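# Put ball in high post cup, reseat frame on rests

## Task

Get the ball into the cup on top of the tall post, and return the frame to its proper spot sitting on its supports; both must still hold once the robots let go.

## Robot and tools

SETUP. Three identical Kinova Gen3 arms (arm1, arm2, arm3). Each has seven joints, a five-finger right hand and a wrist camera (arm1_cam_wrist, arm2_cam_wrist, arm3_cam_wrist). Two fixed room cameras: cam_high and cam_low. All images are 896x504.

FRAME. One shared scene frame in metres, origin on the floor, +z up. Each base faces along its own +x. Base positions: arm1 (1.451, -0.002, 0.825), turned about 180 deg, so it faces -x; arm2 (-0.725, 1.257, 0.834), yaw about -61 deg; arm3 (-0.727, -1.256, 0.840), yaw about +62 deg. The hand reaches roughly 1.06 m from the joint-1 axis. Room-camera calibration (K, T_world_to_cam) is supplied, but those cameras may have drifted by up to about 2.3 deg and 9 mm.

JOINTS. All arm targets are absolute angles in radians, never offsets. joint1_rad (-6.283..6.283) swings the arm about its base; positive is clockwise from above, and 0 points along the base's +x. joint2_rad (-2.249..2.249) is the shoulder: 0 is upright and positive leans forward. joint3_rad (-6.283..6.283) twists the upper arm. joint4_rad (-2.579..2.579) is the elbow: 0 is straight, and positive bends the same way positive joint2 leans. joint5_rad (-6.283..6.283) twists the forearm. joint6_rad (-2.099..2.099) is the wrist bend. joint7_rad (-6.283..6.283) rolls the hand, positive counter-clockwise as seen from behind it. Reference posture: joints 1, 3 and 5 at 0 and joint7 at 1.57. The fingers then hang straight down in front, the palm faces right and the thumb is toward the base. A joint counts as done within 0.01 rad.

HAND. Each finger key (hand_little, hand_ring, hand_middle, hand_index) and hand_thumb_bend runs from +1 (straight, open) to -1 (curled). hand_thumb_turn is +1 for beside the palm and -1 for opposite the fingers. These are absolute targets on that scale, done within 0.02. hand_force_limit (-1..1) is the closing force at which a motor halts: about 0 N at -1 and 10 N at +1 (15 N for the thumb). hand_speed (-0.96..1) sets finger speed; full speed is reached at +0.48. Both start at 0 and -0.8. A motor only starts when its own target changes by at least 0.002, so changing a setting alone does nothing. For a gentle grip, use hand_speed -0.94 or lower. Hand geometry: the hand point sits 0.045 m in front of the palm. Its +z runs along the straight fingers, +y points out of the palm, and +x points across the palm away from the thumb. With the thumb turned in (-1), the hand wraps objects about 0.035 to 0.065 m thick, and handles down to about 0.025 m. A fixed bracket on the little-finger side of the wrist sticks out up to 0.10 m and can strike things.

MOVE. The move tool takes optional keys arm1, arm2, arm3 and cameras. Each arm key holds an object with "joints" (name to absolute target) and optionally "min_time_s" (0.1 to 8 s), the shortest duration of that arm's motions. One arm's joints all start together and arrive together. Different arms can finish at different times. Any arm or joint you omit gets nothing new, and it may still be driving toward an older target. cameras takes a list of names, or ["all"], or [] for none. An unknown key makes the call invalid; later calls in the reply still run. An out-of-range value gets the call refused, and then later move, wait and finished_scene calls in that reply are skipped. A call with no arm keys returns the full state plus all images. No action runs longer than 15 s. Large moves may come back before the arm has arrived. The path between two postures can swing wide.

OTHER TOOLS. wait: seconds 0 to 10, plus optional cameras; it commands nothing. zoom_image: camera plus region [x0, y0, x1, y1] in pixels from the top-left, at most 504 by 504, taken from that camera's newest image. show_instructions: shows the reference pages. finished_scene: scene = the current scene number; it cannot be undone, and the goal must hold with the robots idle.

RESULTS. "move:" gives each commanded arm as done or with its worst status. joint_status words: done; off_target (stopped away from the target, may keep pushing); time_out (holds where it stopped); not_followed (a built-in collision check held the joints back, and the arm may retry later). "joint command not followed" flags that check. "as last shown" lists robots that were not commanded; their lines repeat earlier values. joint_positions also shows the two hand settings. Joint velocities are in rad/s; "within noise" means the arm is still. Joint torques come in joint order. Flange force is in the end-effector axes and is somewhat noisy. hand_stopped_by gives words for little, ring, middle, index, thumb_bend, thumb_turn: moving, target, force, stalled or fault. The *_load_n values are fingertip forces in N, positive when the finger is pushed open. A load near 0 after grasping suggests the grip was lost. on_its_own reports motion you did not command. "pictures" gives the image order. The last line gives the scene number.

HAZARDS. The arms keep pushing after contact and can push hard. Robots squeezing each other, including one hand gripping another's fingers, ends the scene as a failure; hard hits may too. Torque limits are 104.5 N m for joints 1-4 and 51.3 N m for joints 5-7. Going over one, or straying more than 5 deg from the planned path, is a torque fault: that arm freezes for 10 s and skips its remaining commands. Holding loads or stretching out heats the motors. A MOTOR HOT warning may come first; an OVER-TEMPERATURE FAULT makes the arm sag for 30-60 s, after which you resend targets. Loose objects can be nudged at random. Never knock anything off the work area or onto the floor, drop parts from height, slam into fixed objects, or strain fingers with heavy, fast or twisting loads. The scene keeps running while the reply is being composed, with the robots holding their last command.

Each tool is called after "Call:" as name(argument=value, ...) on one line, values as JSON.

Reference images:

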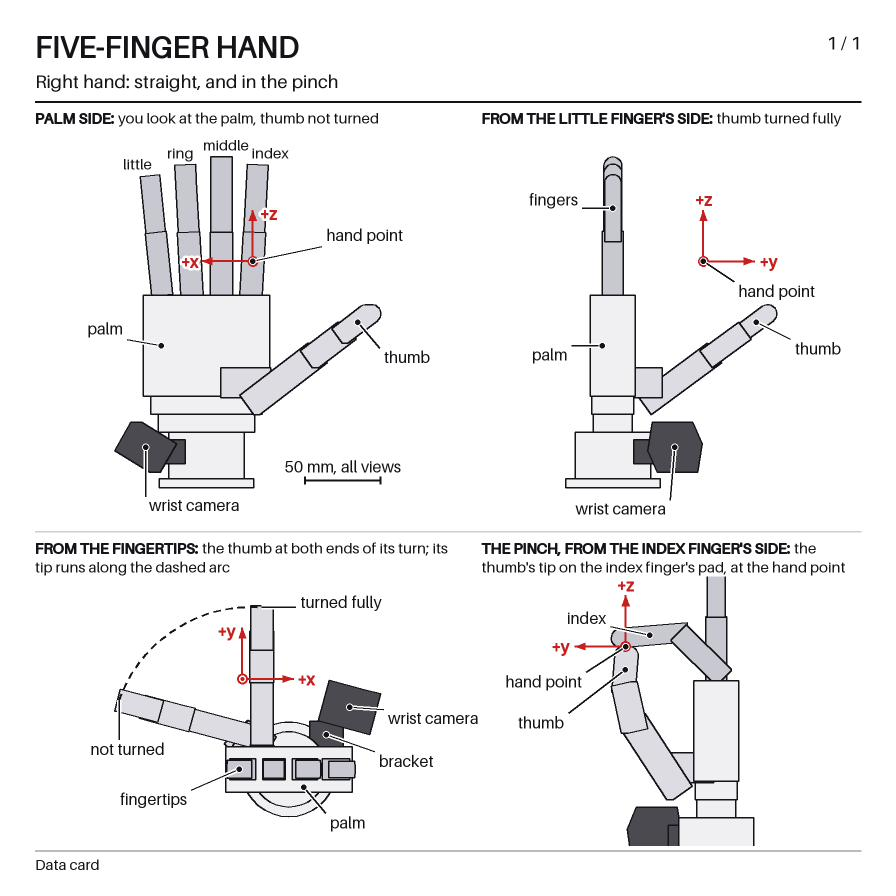

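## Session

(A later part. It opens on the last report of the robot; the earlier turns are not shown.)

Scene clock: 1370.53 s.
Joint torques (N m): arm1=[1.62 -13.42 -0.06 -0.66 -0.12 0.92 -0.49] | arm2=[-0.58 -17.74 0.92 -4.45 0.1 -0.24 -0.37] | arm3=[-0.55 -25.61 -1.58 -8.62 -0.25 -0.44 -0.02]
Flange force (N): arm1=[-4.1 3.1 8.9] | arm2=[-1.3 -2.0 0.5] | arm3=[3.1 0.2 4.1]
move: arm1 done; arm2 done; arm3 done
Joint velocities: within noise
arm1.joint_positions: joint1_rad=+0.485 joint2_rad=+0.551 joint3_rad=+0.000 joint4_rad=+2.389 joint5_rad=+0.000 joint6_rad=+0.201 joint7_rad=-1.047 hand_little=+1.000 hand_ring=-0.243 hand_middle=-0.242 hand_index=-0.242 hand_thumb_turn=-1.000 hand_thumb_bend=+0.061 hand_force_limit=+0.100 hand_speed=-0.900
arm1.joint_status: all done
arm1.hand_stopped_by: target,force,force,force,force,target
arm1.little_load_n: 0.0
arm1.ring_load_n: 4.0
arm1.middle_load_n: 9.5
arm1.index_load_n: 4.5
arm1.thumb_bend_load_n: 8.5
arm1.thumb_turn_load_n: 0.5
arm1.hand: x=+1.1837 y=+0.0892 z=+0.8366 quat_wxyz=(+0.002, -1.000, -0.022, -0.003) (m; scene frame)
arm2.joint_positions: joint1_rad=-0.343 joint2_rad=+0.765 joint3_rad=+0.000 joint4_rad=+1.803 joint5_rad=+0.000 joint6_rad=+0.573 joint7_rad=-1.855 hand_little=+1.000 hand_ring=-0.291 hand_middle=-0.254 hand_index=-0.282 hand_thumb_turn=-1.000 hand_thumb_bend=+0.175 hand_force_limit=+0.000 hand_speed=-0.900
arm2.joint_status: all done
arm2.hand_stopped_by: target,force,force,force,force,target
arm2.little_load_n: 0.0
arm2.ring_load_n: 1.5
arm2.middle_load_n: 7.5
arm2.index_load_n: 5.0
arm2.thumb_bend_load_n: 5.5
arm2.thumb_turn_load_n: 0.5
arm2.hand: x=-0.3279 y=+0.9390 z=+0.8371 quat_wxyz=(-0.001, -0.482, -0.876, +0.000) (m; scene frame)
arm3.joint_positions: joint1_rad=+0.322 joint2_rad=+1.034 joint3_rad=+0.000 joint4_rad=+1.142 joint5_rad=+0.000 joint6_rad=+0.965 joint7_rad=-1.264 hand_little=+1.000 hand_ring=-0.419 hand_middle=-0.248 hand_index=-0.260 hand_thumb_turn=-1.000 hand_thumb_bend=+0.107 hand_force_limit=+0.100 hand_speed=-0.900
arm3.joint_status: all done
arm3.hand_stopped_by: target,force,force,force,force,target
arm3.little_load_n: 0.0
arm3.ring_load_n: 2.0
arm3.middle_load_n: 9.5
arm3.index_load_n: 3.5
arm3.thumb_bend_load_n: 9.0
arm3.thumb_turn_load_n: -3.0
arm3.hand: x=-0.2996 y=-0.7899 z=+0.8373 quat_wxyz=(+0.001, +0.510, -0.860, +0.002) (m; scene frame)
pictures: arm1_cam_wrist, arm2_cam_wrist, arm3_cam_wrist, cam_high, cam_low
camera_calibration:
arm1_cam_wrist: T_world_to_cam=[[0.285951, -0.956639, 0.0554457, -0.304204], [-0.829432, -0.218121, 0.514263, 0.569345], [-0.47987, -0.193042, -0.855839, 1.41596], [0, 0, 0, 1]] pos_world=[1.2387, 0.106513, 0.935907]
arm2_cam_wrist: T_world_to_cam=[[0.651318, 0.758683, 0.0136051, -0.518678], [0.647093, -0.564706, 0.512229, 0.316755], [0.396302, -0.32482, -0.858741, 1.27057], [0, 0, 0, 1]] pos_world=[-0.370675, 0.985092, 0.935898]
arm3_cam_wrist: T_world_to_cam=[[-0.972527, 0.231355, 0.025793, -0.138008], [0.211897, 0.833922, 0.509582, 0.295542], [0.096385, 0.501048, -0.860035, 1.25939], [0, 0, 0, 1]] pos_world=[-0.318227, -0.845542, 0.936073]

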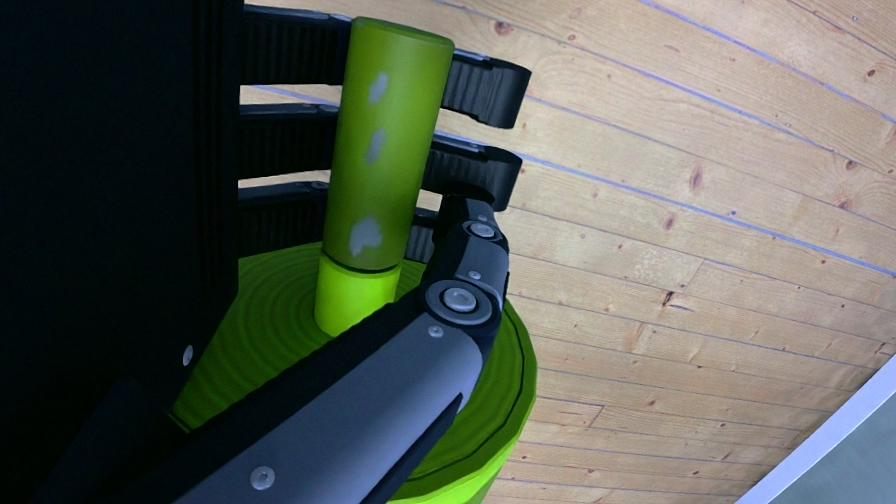

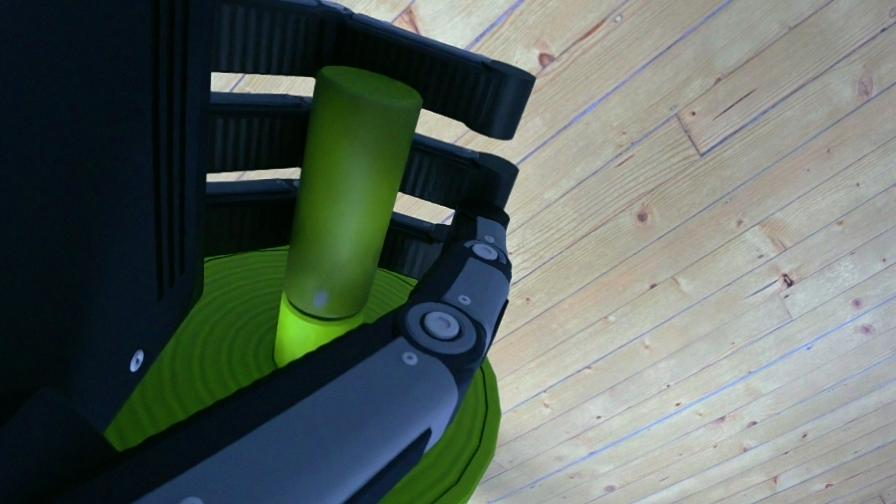

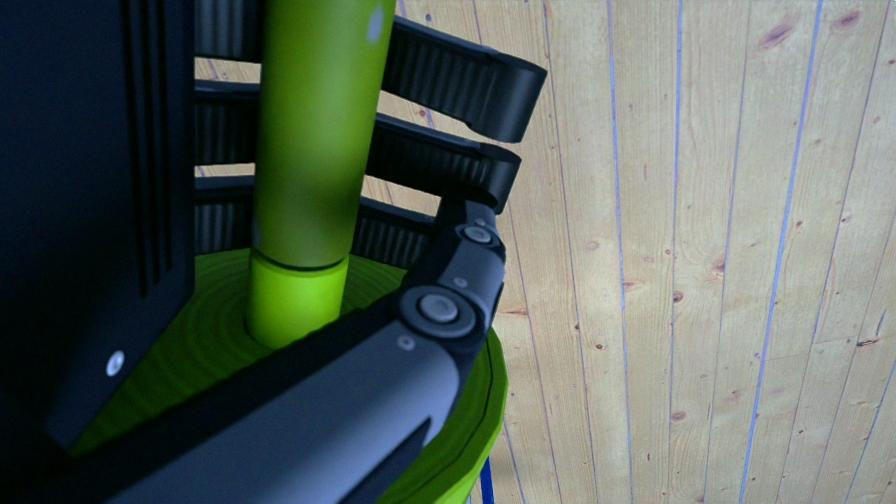

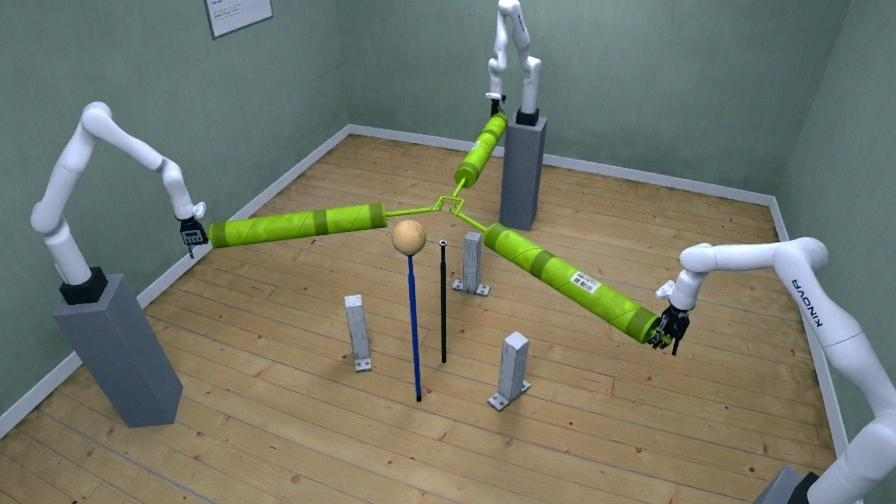

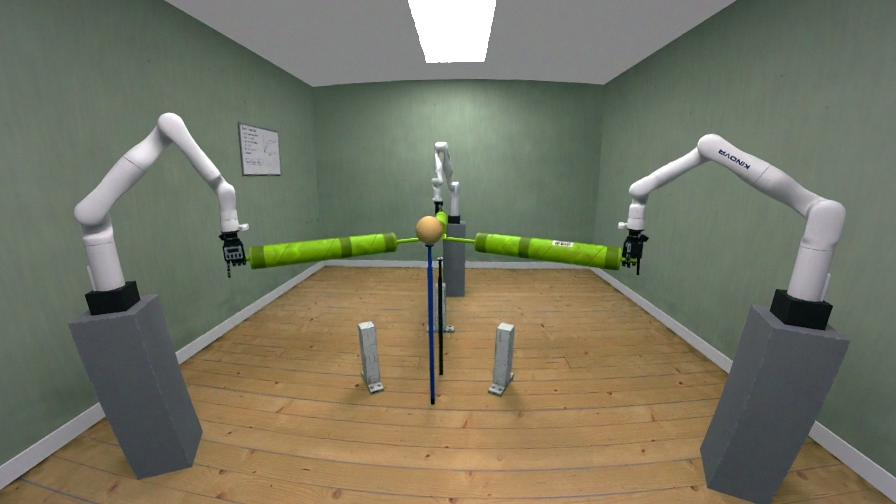

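Call:
move(arm1={"joints": {"joint1_rad": 0.4779, "joint2_rad": 0.8666, "joint4_rad": 2.3965, "joint6_rad": -0.1215, "joint7_rad": -1.0533}, "min_time_s": 2.5}, arm2={"joints": {"joint1_rad": -0.3466, "joint2_rad": 0.9605, "joint4_rad": 1.8003, "joint6_rad": 0.3808, "joint7_rad": -1.8591}, "min_time_s": 2.5}, arm3={"joints": {"joint1_rad": 0.3175, "joint2_rad": 1.1824, "joint4_rad": 1.1335, "joint6_rad": 0.8257, "joint7_rad": -1.2685}, "min_time_s": 2.5}, cameras=["cam_high", "cam_low"])

Call:
move(arm1={"joints": {"joint1_rad": 0.4688, "joint2_rad": 1.1928, "joint4_rad": 2.303, "joint6_rad": -0.3542, "joint7_rad": -1.0624}, "min_time_s": 3}, arm2={"joints": {"joint1_rad": -0.352, "joint2_rad": 1.1918, "joint4_rad": 1.7243, "joint6_rad": 0.2255, "joint7_rad": -1.8645}, "min_time_s": 3}, arm3={"joints": {"joint1_rad": 0.3113, "joint2_rad": 1.3745, "joint4_rad": 1.0452, "joint6_rad": 0.7219, "joint7_rad": -1.2747}, "min_time_s": 3}, cameras=["all"])

Scene clock: 1418.77 s.
Joint torques (N m): arm1=[2.22 -14.97 1.01 2.76 0.02 1.16 -0.4] | arm2=[-1.35 -18.29 0.13 -2.46 -0.07 -0.04 -0.38] | arm3=[0.09 -24.82 -1.04 -5.74 0.07 0.84 0.08]
Flange force (N): arm1=[-4.0 5.4 8.9] | arm2=[-3.0 -3.2 0.2] | arm3=[-1.0 0.1 4.0]
move: arm1 done; arm2 done; arm3 done
Joint velocities: within noise
arm1.joint_positions: joint1_rad=+0.478 joint2_rad=+0.867 joint3_rad=+0.000 joint4_rad=+2.396 joint5_rad=+0.000 joint6_rad=-0.121 joint7_rad=-1.053 hand_little=+1.000 hand_ring=-0.243 hand_middle=-0.242 hand_index=-0.242 hand_thumb_turn=-1.000 hand_thumb_bend=+0.061 hand_force_limit=+0.100 hand_speed=-0.900
arm1.joint_status: all done
arm1.hand_stopped_by: target,force,force,force,force,target
arm1.little_load_n: 0.0
arm1.ring_load_n: 3.0
arm1.middle_load_n: 9.5
arm1.index_load_n: 4.0
arm1.thumb_bend_load_n: 8.5
arm1.thumb_turn_load_n: 0.5
arm1.hand: x=+1.1837 y=+0.0877 z=+0.7466 quat_wxyz=(+0.002, -1.000, -0.022, -0.003) (m; scene frame)
arm2.joint_positions: joint1_rad=-0.347 joint2_rad=+0.961 joint3_rad=+0.000 joint4_rad=+1.800 joint5_rad=+0.000 joint6_rad=+0.381 joint7_rad=-1.859 hand_little=+1.000 hand_ring=-0.291 hand_middle=-0.254 hand_index=-0.282 hand_thumb_turn=-1.000 hand_thumb_bend=+0.175 hand_force_limit=+0.000 hand_speed=-0.900
arm2.joint_status: all done
arm2.hand_stopped_by: target,force,force,force,force,target
arm2.little_load_n: 0.0
arm2.ring_load_n: 2.0
arm2.middle_load_n: 7.0
arm2.index_load_n: 4.5
arm2.thumb_bend_load_n: 6.0
arm2.thumb_turn_load_n: 0.5
arm2.hand: x=-0.3267 y=+0.9404 z=+0.7471 quat_wxyz=(-0.001, -0.482, -0.876, +0.000) (m; scene frame)
arm3.joint_positions: joint1_rad=+0.318 joint2_rad=+1.182 joint3_rad=+0.000 joint4_rad=+1.134 joint5_rad=+0.000 joint6_rad=+0.826 joint7_rad=-1.269 hand_little=+1.000 hand_ring=-0.419 hand_middle=-0.248 hand_index=-0.260 hand_thumb_turn=-1.000 hand_thumb_bend=+0.107 hand_force_limit=+0.100 hand_speed=-0.900
arm3.joint_status: all done
arm3.hand_stopped_by: target,force,force,force,force,target
arm3.little_load_n: 0.0
arm3.ring_load_n: 2.0
arm3.middle_load_n: 9.5
arm3.index_load_n: 3.0
arm3.thumb_bend_load_n: 9.0
arm3.thumb_turn_load_n: -3.0
arm3.hand: x=-0.3010 y=-0.7880 z=+0.7474 quat_wxyz=(+0.001, +0.510, -0.860, +0.002) (m; scene frame)
pictures: cam_high, cam_low

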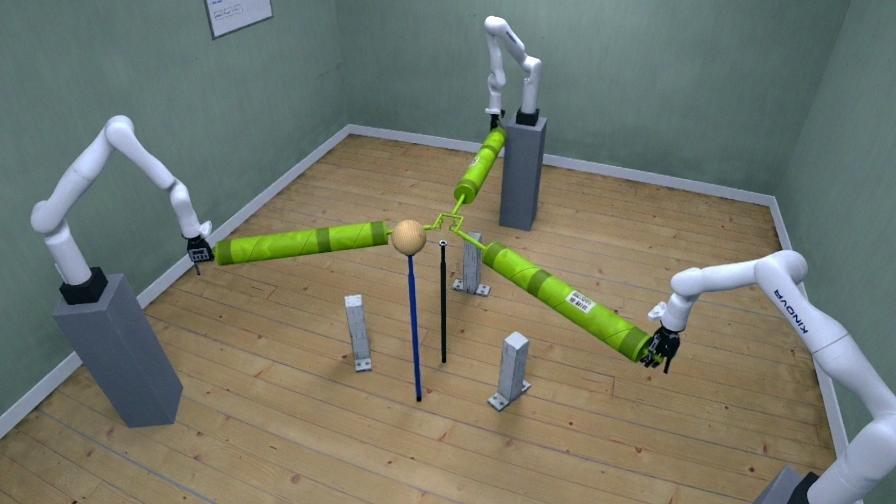

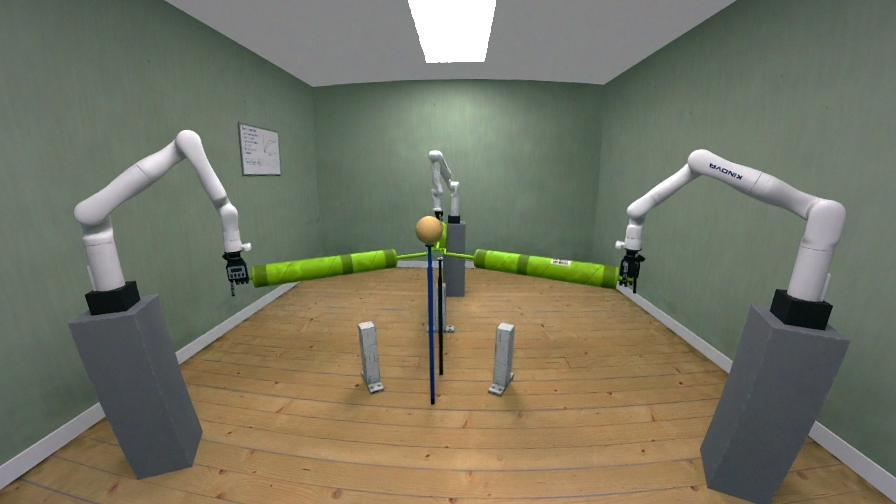

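Scene clock: 1422.07 s.
Joint torques (N m): arm1=[2.18 -16.05 1.24 4.73 -0.09 1.14 -0.4] | arm2=[-1.3 -19.06 0.05 -1.1 -0.06 -0.07 -0.35] | arm3=[0.03 -24.89 -1 -4.9 0.06 0.91 0.08]
Flange force (N): arm1=[-2.7 5.4 7.5] | arm2=[-3.5 -2.7 0.5] | arm3=[-1.0 0.0 3.7]
move: arm1 done; arm2 done; arm3 done
Joint velocities: within noise
arm1.joint_positions: joint1_rad=+0.469 joint2_rad=+1.193 joint3_rad=+0.000 joint4_rad=+2.303 joint5_rad=+0.000 joint6_rad=-0.354 joint7_rad=-1.062 hand_little=+1.000 hand_ring=-0.243 hand_middle=-0.242 hand_index=-0.242 hand_thumb_turn=-1.000 hand_thumb_bend=+0.061 hand_force_limit=+0.100 hand_speed=-0.900
arm1.joint_status: all done
arm1.hand_stopped_by: target,force,force,force,force,target
arm1.little_load_n: 0.0
arm1.ring_load_n: 3.5
arm1.middle_load_n: 9.5
arm1.index_load_n: 4.5
arm1.thumb_bend_load_n: 8.5
arm1.thumb_turn_load_n: 0.0
arm1.hand: x=+1.1834 y=+0.0857 z=+0.6466 quat_wxyz=(+0.002, -1.000, -0.022, -0.003) (m; scene frame)
arm2.joint_positions: joint1_rad=-0.352 joint2_rad=+1.192 joint3_rad=+0.000 joint4_rad=+1.724 joint5_rad=+0.000 joint6_rad=+0.226 joint7_rad=-1.864 hand_little=+1.000 hand_ring=-0.291 hand_middle=-0.254 hand_index=-0.282 hand_thumb_turn=-1.000 hand_thumb_bend=+0.175 hand_force_limit=+0.000 hand_speed=-0.900
arm2.joint_status: all done
arm2.hand_stopped_by: target,force,force,force,force,target
arm2.little_load_n: 0.0
arm2.ring_load_n: 2.0
arm2.middle_load_n: 7.5
arm2.index_load_n: 5.0
arm2.thumb_bend_load_n: 6.0
arm2.thumb_turn_load_n: 0.5
arm2.hand: x=-0.3250 y=+0.9425 z=+0.6471 quat_wxyz=(-0.001, -0.482, -0.876, +0.000) (m; scene frame)
arm3.joint_positions: joint1_rad=+0.311 joint2_rad=+1.374 joint3_rad=+0.000 joint4_rad=+1.045 joint5_rad=+0.000 joint6_rad=+0.722 joint7_rad=-1.275 hand_little=+1.000 hand_ring=-0.419 hand_middle=-0.248 hand_index=-0.260 hand_thumb_turn=-1.000 hand_thumb_bend=+0.107 hand_force_limit=+0.100 hand_speed=-0.900
arm3.joint_status: all done
arm3.hand_stopped_by: target,force,force,force,force,target
arm3.little_load_n: 0.0
arm3.ring_load_n: 2.0
arm3.middle_load_n: 9.5
arm3.index_load_n: 3.0
arm3.thumb_bend_load_n: 9.0
arm3.thumb_turn_load_n: -2.5
arm3.hand: x=-0.3035 y=-0.7856 z=+0.6473 quat_wxyz=(+0.001, +0.510, -0.860, +0.002) (m; scene frame)
pictures: arm1_cam_wrist, arm2_cam_wrist, arm3_cam_wrist, cam_high, cam_low
camera_calibration:
arm1_cam_wrist: T_world_to_cam=[[0.285874, -0.956659, 0.0554991, -0.296846], [-0.829434, -0.21802, 0.514302, 0.665922], [-0.479912, -0.193059, -0.855811, 1.25252], [0, 0, 0, 1]] pos_world=[1.2383, 0.103013, 0.745908]
arm2_cam_wrist: T_world_to_cam=[[0.65132, 0.758682, 0.013606, -0.520571], [0.647092, -0.564707, 0.512229, 0.414244], [0.396302, -0.32482, -0.858741, 1.10744], [0, 0, 0, 1]] pos_world=[-0.367875, 0.988592, 0.745898]
arm3_cam_wrist: T_world_to_cam=[[-0.972502, 0.231456, 0.0258532, -0.137847], [0.212014, 0.833894, 0.509579, 0.389619], [0.0963862, 0.501048, -0.860035, 1.0942], [0, 0, 0, 1]] pos_world=[-0.322127, -0.841242, 0.746074]

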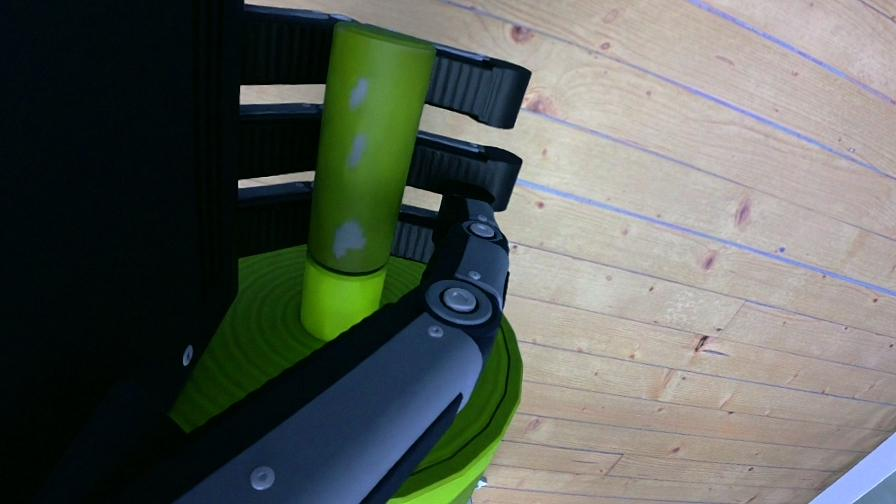

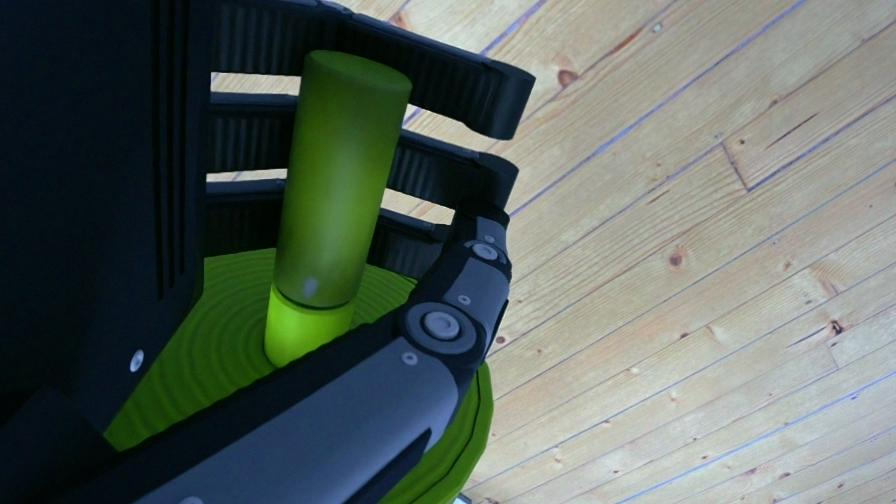

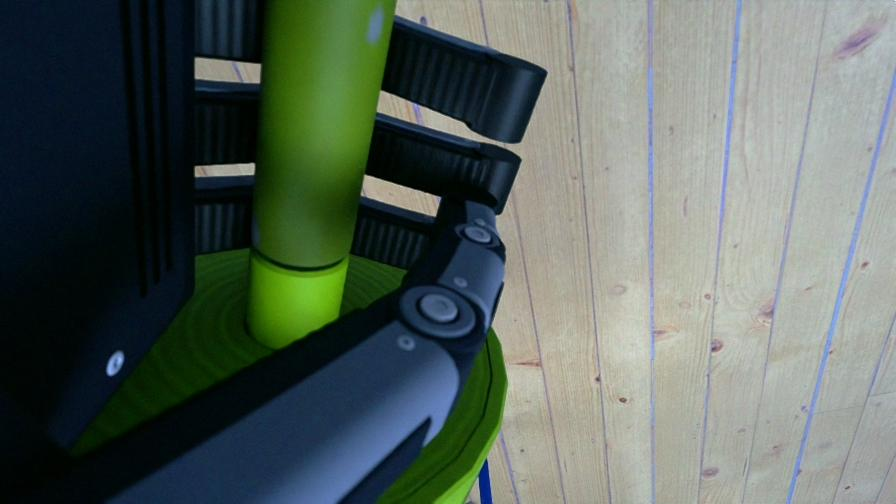

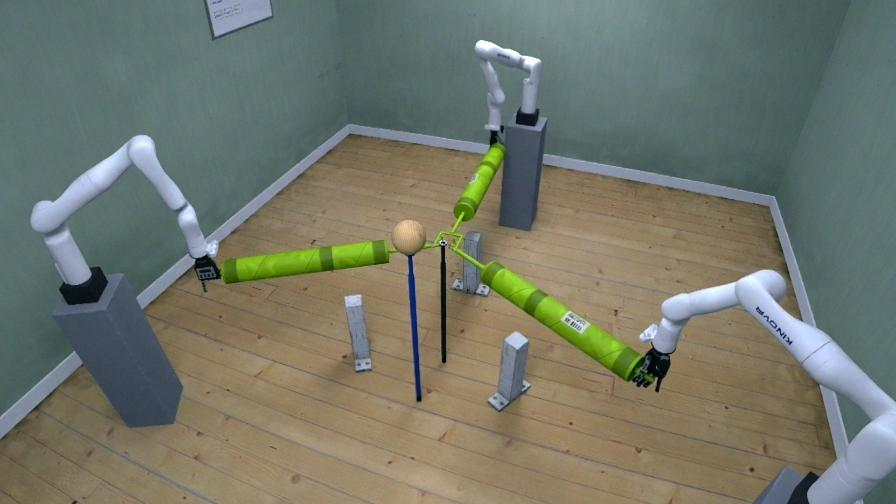

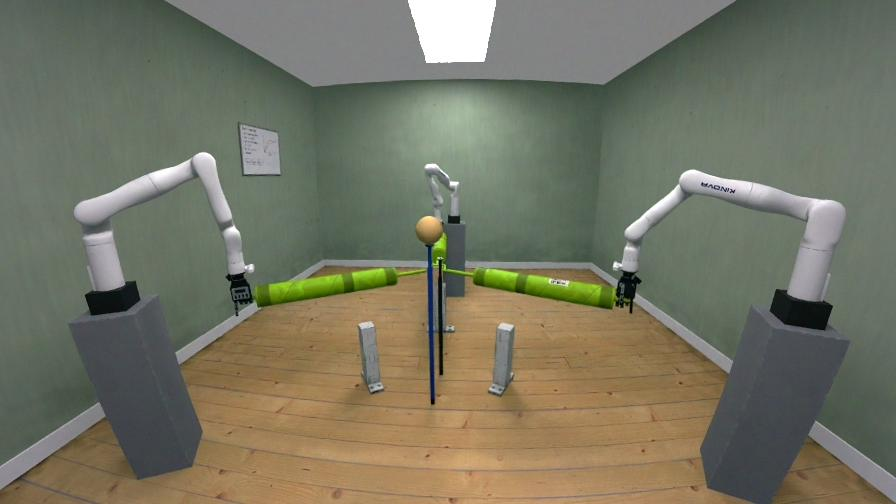

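Call:
move(arm1={"joints": {"joint1_rad": 0.4596, "joint2_rad": 1.4168, "joint4_rad": 2.1672, "joint6_rad": -0.4424, "joint7_rad": -1.0716}, "min_time_s": 3}, arm2={"joints": {"joint1_rad": -0.3567, "joint2_rad": 1.3796, "joint4_rad": 1.6084, "joint6_rad": 0.1536, "joint7_rad": -1.8692}, "min_time_s": 3}, arm3={"joints": {"joint1_rad": 0.3053, "joint2_rad": 1.5505, "joint4_rad": 0.9009, "joint6_rad": 0.6902, "joint7_rad": -1.2807}, "min_time_s": 3}, cameras=["all"])

Call:
zoom_image(camera="cam_high", region=[330, 160, 530, 360])

Call:
zoom_image(camera="cam_low", region=[240, 240, 640, 400])

Scene clock: 1436.50 s.
Joint torques (N m): arm1=[2.16 -16.29 1.12 5.56 -0.04 1.17 -0.44] | arm2=[-1.49 -19.02 0.01 0.05 0.01 0.16 -0.29] | arm3=[0.21 -25.02 -0.93 -4.9 0.11 0.79 0.11]
Flange force (N): arm1=[-2.6 5.1 6.9] | arm2=[-4.7 -2.7 1.0] | arm3=[-0.3 0.6 3.3]
move: arm1 done; arm2 done; arm3 done
Joint velocities: within noise
arm1.joint_positions: joint1_rad=+0.460 joint2_rad=+1.417 joint3_rad=+0.000 joint4_rad=+2.167 joint5_rad=+0.000 joint6_rad=-0.442 joint7_rad=-1.072 hand_little=+1.000 hand_ring=-0.243 hand_middle=-0.242 hand_index=-0.242 hand_thumb_turn=-1.000 hand_thumb_bend=+0.061 hand_force_limit=+0.100 hand_speed=-0.900
arm1.joint_status: all done
arm1.hand_stopped_by: target,force,force,force,force,target
arm1.little_load_n: 0.0
arm1.ring_load_n: 3.5
arm1.middle_load_n: 9.5
arm1.index_load_n: 4.5
arm1.thumb_bend_load_n: 8.5
arm1.thumb_turn_load_n: 0.5
arm1.hand: x=+1.1832 y=+0.0834 z=+0.5666 quat_wxyz=(+0.002, -1.000, -0.022, -0.003) (m; scene frame)
arm2.joint_positions: joint1_rad=-0.357 joint2_rad=+1.380 joint3_rad=+0.000 joint4_rad=+1.608 joint5_rad=+0.000 joint6_rad=+0.154 joint7_rad=-1.869 hand_little=+1.000 hand_ring=-0.291 hand_middle=-0.254 hand_index=-0.282 hand_thumb_turn=-1.000 hand_thumb_bend=+0.175 hand_force_limit=+0.000 hand_speed=-0.900
arm2.joint_status: all done
arm2.hand_stopped_by: target,force,force,force,force,target
arm2.little_load_n: 0.0
arm2.ring_load_n: 2.0
arm2.middle_load_n: 7.0
arm2.index_load_n: 4.5
arm2.thumb_bend_load_n: 6.0
arm2.thumb_turn_load_n: 0.5
arm2.hand: x=-0.3233 y=+0.9440 z=+0.5671 quat_wxyz=(-0.001, -0.482, -0.876, +0.000) (m; scene frame)
arm3.joint_positions: joint1_rad=+0.305 joint2_rad=+1.550 joint3_rad=+0.000 joint4_rad=+0.901 joint5_rad=+0.000 joint6_rad=+0.690 joint7_rad=-1.281 hand_little=+1.000 hand_ring=-0.419 hand_middle=-0.248 hand_index=-0.260 hand_thumb_turn=-1.000 hand_thumb_bend=+0.107 hand_force_limit=+0.100 hand_speed=-0.900
arm3.joint_status: all done
arm3.hand_stopped_by: target,force,force,force,force,target
arm3.little_load_n: 0.0
arm3.ring_load_n: 2.0
arm3.middle_load_n: 9.5
arm3.index_load_n: 3.0
arm3.thumb_bend_load_n: 9.0
arm3.thumb_turn_load_n: -2.5
arm3.hand: x=-0.3056 y=-0.7828 z=+0.5673 quat_wxyz=(+0.001, +0.510, -0.860, +0.002) (m; scene frame)
pictures: arm1_cam_wrist, arm2_cam_wrist, arm3_cam_wrist, cam_high, cam_low
camera_calibration:
arm1_cam_wrist: T_world_to_cam=[[0.285977, -0.956632, 0.0554348, -0.294665], [-0.829399, -0.218139, 0.514308, 0.706446], [-0.479911, -0.193058, -0.855812, 1.18356], [0, 0, 0, 1]] pos_world=[1.2382, 0.100713, 0.665907]
arm2_cam_wrist: T_world_to_cam=[[0.6513, 0.758701, 0.0135023, -0.521685], [0.647099, -0.564614, 0.512322, 0.454817], [0.396323, -0.324938, -0.858687, 1.03864], [0, 0, 0, 1]] pos_world=[-0.366175, 0.990092, 0.665898]
arm3_cam_wrist: T_world_to_cam=[[-0.972502, 0.231456, 0.0258532, -0.138446], [0.212014, 0.833894, 0.509579, 0.428579], [0.0963862, 0.501048, -0.860035, 1.02425], [0, 0, 0, 1]] pos_world=[-0.324227, -0.838542, 0.666074]

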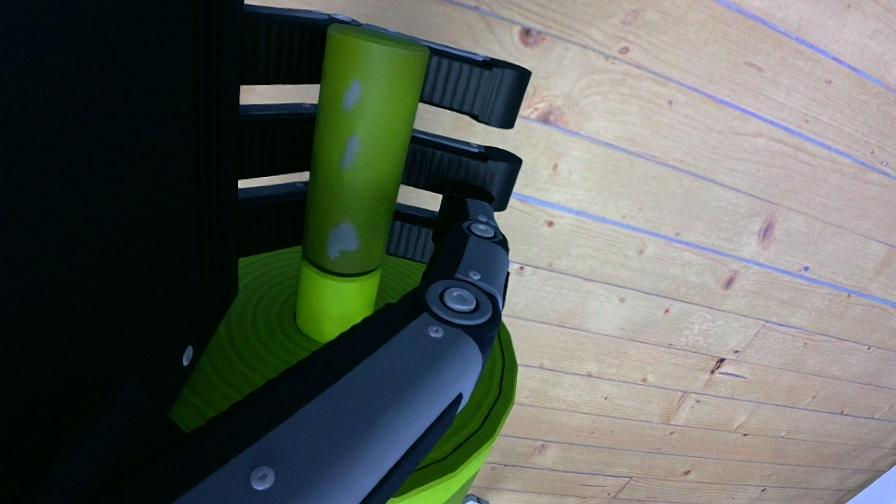

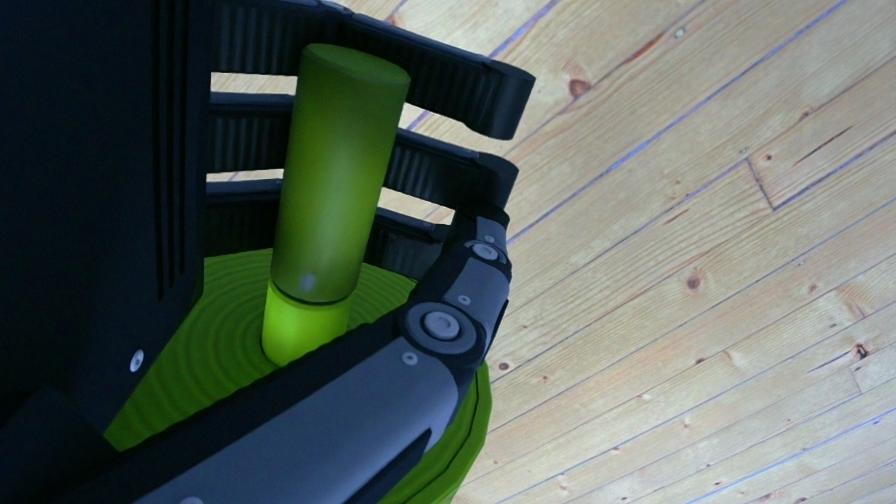

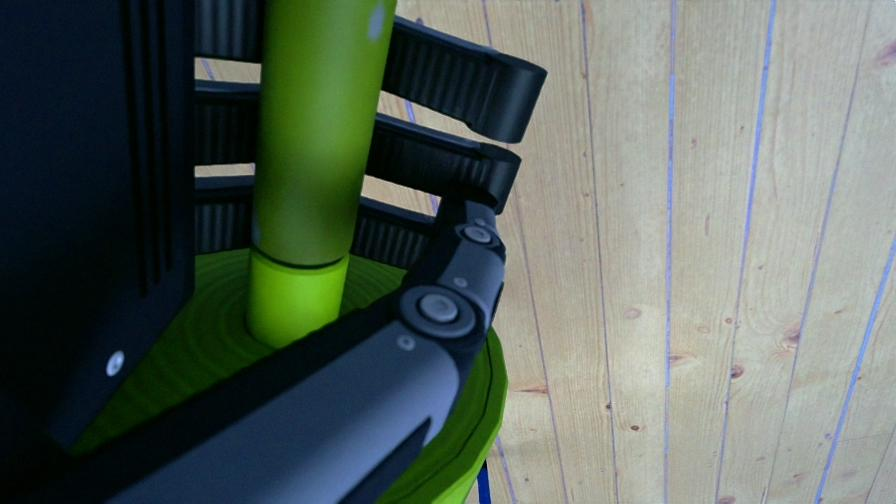

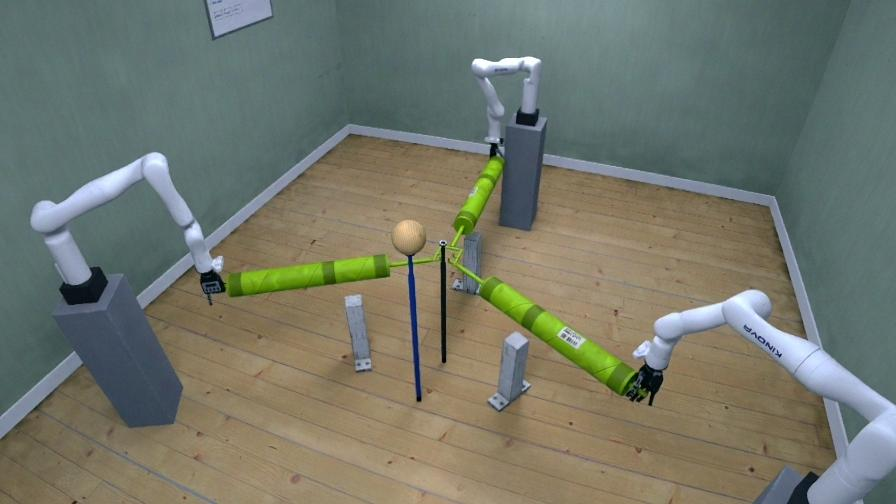

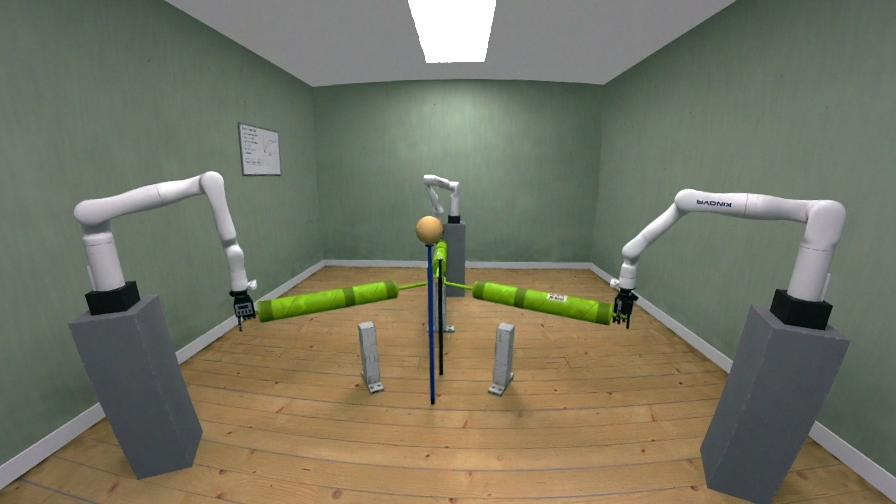

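Scaled by 2.520.

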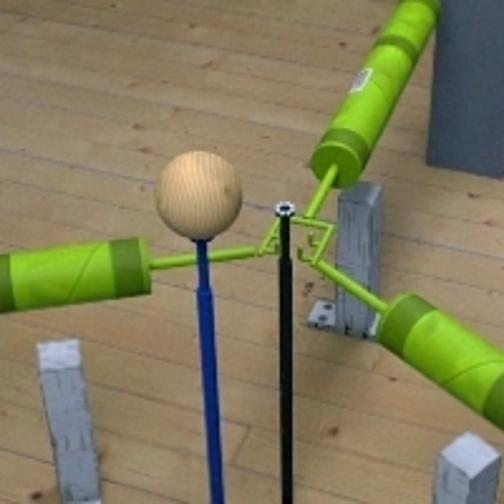

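Scaled by 1.260.

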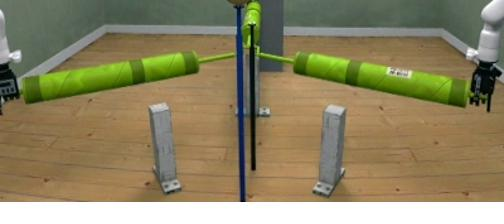

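Call:
move(arm1={"joints": {"joint1_rad": 0.438, "joint2_rad": 1.641, "joint4_rad": 1.9722, "joint6_rad": -0.4716, "joint7_rad": -1.0932}, "min_time_s": 3}, arm2={"joints": {"joint1_rad": -0.3636, "joint2_rad": 1.5907, "joint4_rad": 1.4105, "joint6_rad": 0.1404, "joint7_rad": -1.8761}, "min_time_s": 3}, arm3={"joints": {"joint1_rad": 0.3004, "joint2_rad": 1.8015, "joint4_rad": 0.6025, "joint6_rad": 0.7376, "joint7_rad": -1.2856}, "min_time_s": 3}, cameras=["all"])

Call:
zoom_image(camera="cam_high", region=[330, 200, 530, 360])

Call:
zoom_image(camera="cam_low", region=[340, 280, 540, 400])

Scene clock: 1476.50 s.
Joint torques (N m): arm1=[2.15 -16.41 1.2 5.44 -0.08 0.97 -0.43] | arm2=[-1.36 -19.59 0.06 -0.41 -0.05 -0.13 -0.36] | arm3=[0.01 -24.58 -1.09 -5.17 0.06 0.77 0.11]
Flange force (N): arm1=[-2.1 5.3 6.3] | arm2=[-3.9 -2.7 1.2] | arm3=[-0.2 0.2 2.9]
move: arm1 done; arm2 done; arm3 done
Joint velocities: within noise
arm1.joint_positions: joint1_rad=+0.438 joint2_rad=+1.641 joint3_rad=+0.000 joint4_rad=+1.972 joint5_rad=+0.000 joint6_rad=-0.472 joint7_rad=-1.093 hand_little=+1.000 hand_ring=-0.243 hand_middle=-0.242 hand_index=-0.242 hand_thumb_turn=-1.000 hand_thumb_bend=+0.061 hand_force_limit=+0.100 hand_speed=-0.900
arm1.joint_status: all done
arm1.hand_stopped_by: target,force,force,force,force,target
arm1.little_load_n: 0.0
arm1.ring_load_n: 3.0
arm1.middle_load_n: 9.5
arm1.index_load_n: 4.5
arm1.thumb_bend_load_n: 8.0
arm1.thumb_turn_load_n: 0.0
arm1.hand: x=+1.1844 y=+0.0767 z=+0.4766 quat_wxyz=(+0.002, -1.000, -0.022, -0.003) (m; scene frame)
arm2.joint_positions: joint1_rad=-0.364 joint2_rad=+1.591 joint3_rad=+0.000 joint4_rad=+1.410 joint5_rad=+0.000 joint6_rad=+0.140 joint7_rad=-1.876 hand_little=+1.000 hand_ring=-0.291 hand_middle=-0.254 hand_index=-0.282 hand_thumb_turn=-1.000 hand_thumb_bend=+0.175 hand_force_limit=+0.000 hand_speed=-0.900
arm2.joint_status: all done
arm2.hand_stopped_by: target,force,force,force,force,target
arm2.little_load_n: 0.0
arm2.ring_load_n: 1.5
arm2.middle_load_n: 7.5
arm2.index_load_n: 4.5
arm2.thumb_bend_load_n: 5.5
arm2.thumb_turn_load_n: 1.0
arm2.hand: x=-0.3182 y=+0.9440 z=+0.4782 quat_wxyz=(-0.001, -0.482, -0.876, +0.000) (m; scene frame)
arm3.joint_positions: joint1_rad=+0.300 joint2_rad=+1.802 joint3_rad=+0.000 joint4_rad=+0.602 joint5_rad=+0.000 joint6_rad=+0.738 joint7_rad=-1.286 hand_little=+1.000 hand_ring=-0.419 hand_middle=-0.248 hand_index=-0.260 hand_thumb_turn=-1.000 hand_thumb_bend=+0.107 hand_force_limit=+0.100 hand_speed=-0.900
arm3.joint_status: all done
arm3.hand_stopped_by: target,force,force,force,force,target
arm3.little_load_n: 0.0
arm3.ring_load_n: 2.0
arm3.middle_load_n: 9.5
arm3.index_load_n: 3.0
arm3.thumb_bend_load_n: 9.0
arm3.thumb_turn_load_n: -2.5
arm3.hand: x=-0.3074 y=-0.7809 z=+0.4723 quat_wxyz=(+0.001, +0.510, -0.860, +0.002) (m; scene frame)
pictures: arm1_cam_wrist, arm2_cam_wrist, arm3_cam_wrist, cam_high, cam_low
camera_calibration:
arm1_cam_wrist: T_world_to_cam=[[0.285874, -0.956659, 0.0554991, -0.296335], [-0.829434, -0.21802, 0.514302, 0.752303], [-0.479912, -0.193059, -0.855811, 1.10582], [0, 0, 0, 1]] pos_world=[1.2394, 0.0940128, 0.575908]
arm2_cam_wrist: T_world_to_cam=[[0.65127, 0.758725, 0.013566, -0.523954], [0.647142, -0.564648, 0.51223, 0.497222], [0.396302, -0.324821, -0.858741, 0.960221], [0, 0, 0, 1]] pos_world=[-0.361075, 0.990192, 0.576998]
arm3_cam_wrist: T_world_to_cam=[[-0.972506, 0.231438, 0.0258399, -0.138212], [0.211997, 0.833924, 0.509537, 0.475747], [0.0963776, 0.501006, -0.860061, 0.941692], [0, 0, 0, 1]] pos_world=[-0.326027, -0.836542, 0.571074]

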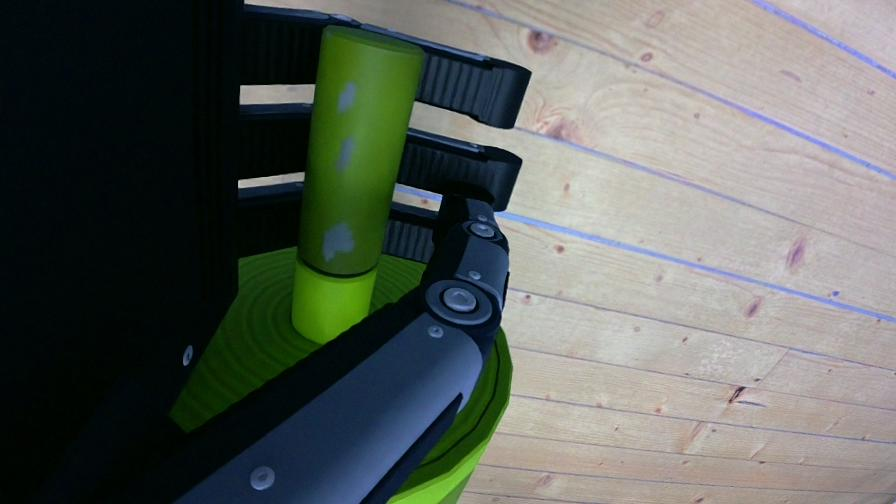

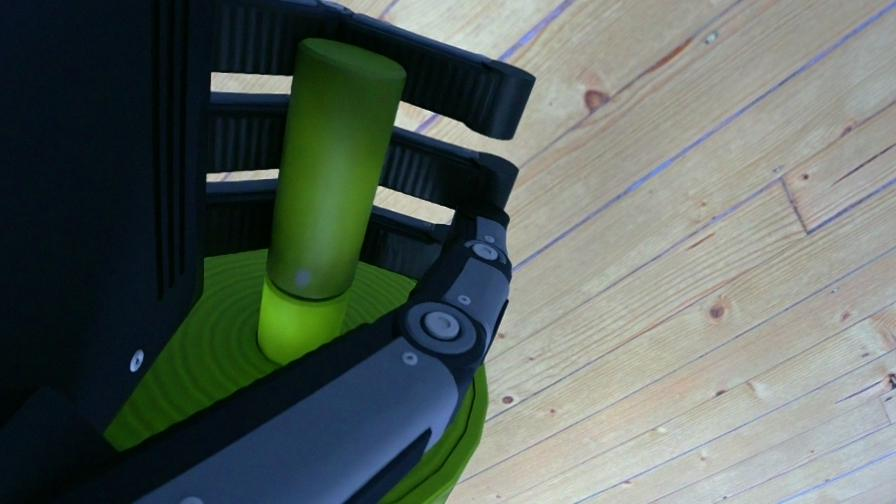

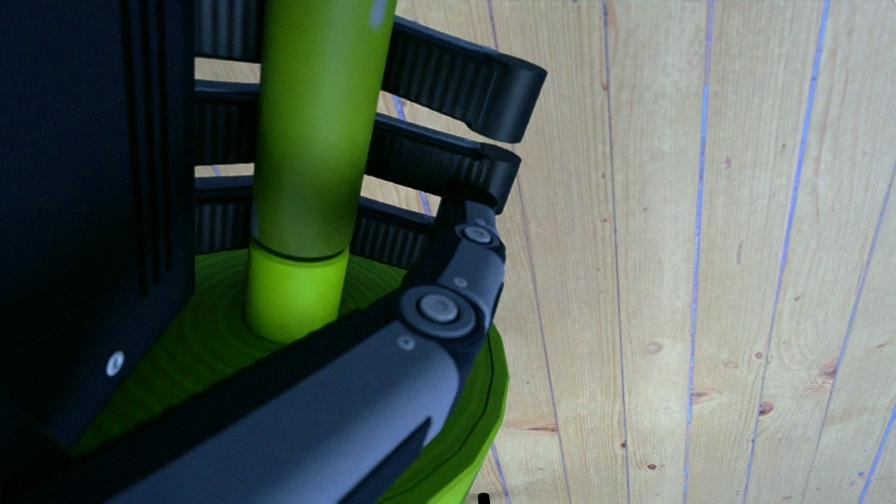

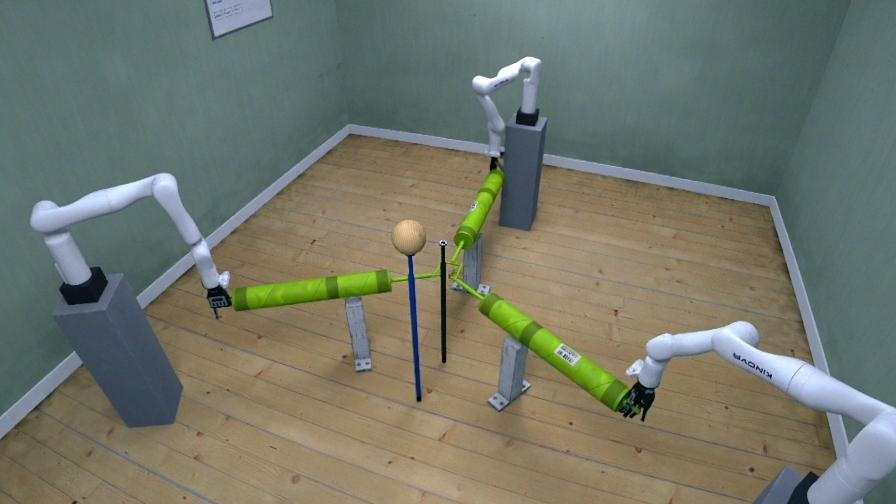

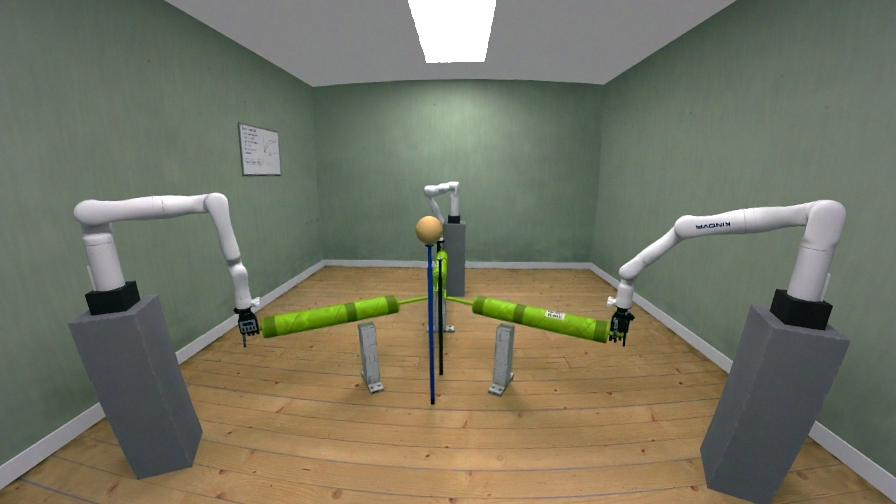

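Scaled by 2.520.

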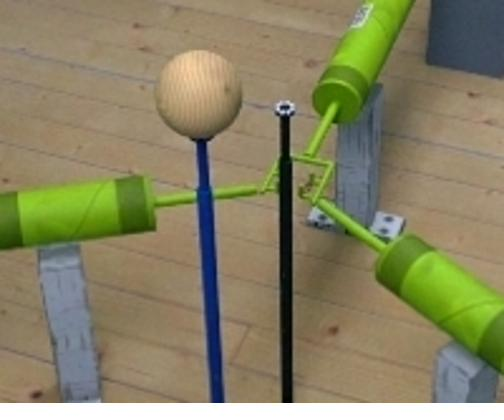

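Scaled by 2.520.

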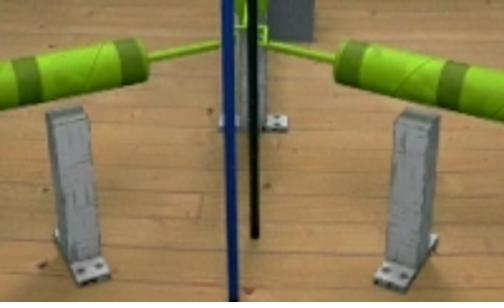

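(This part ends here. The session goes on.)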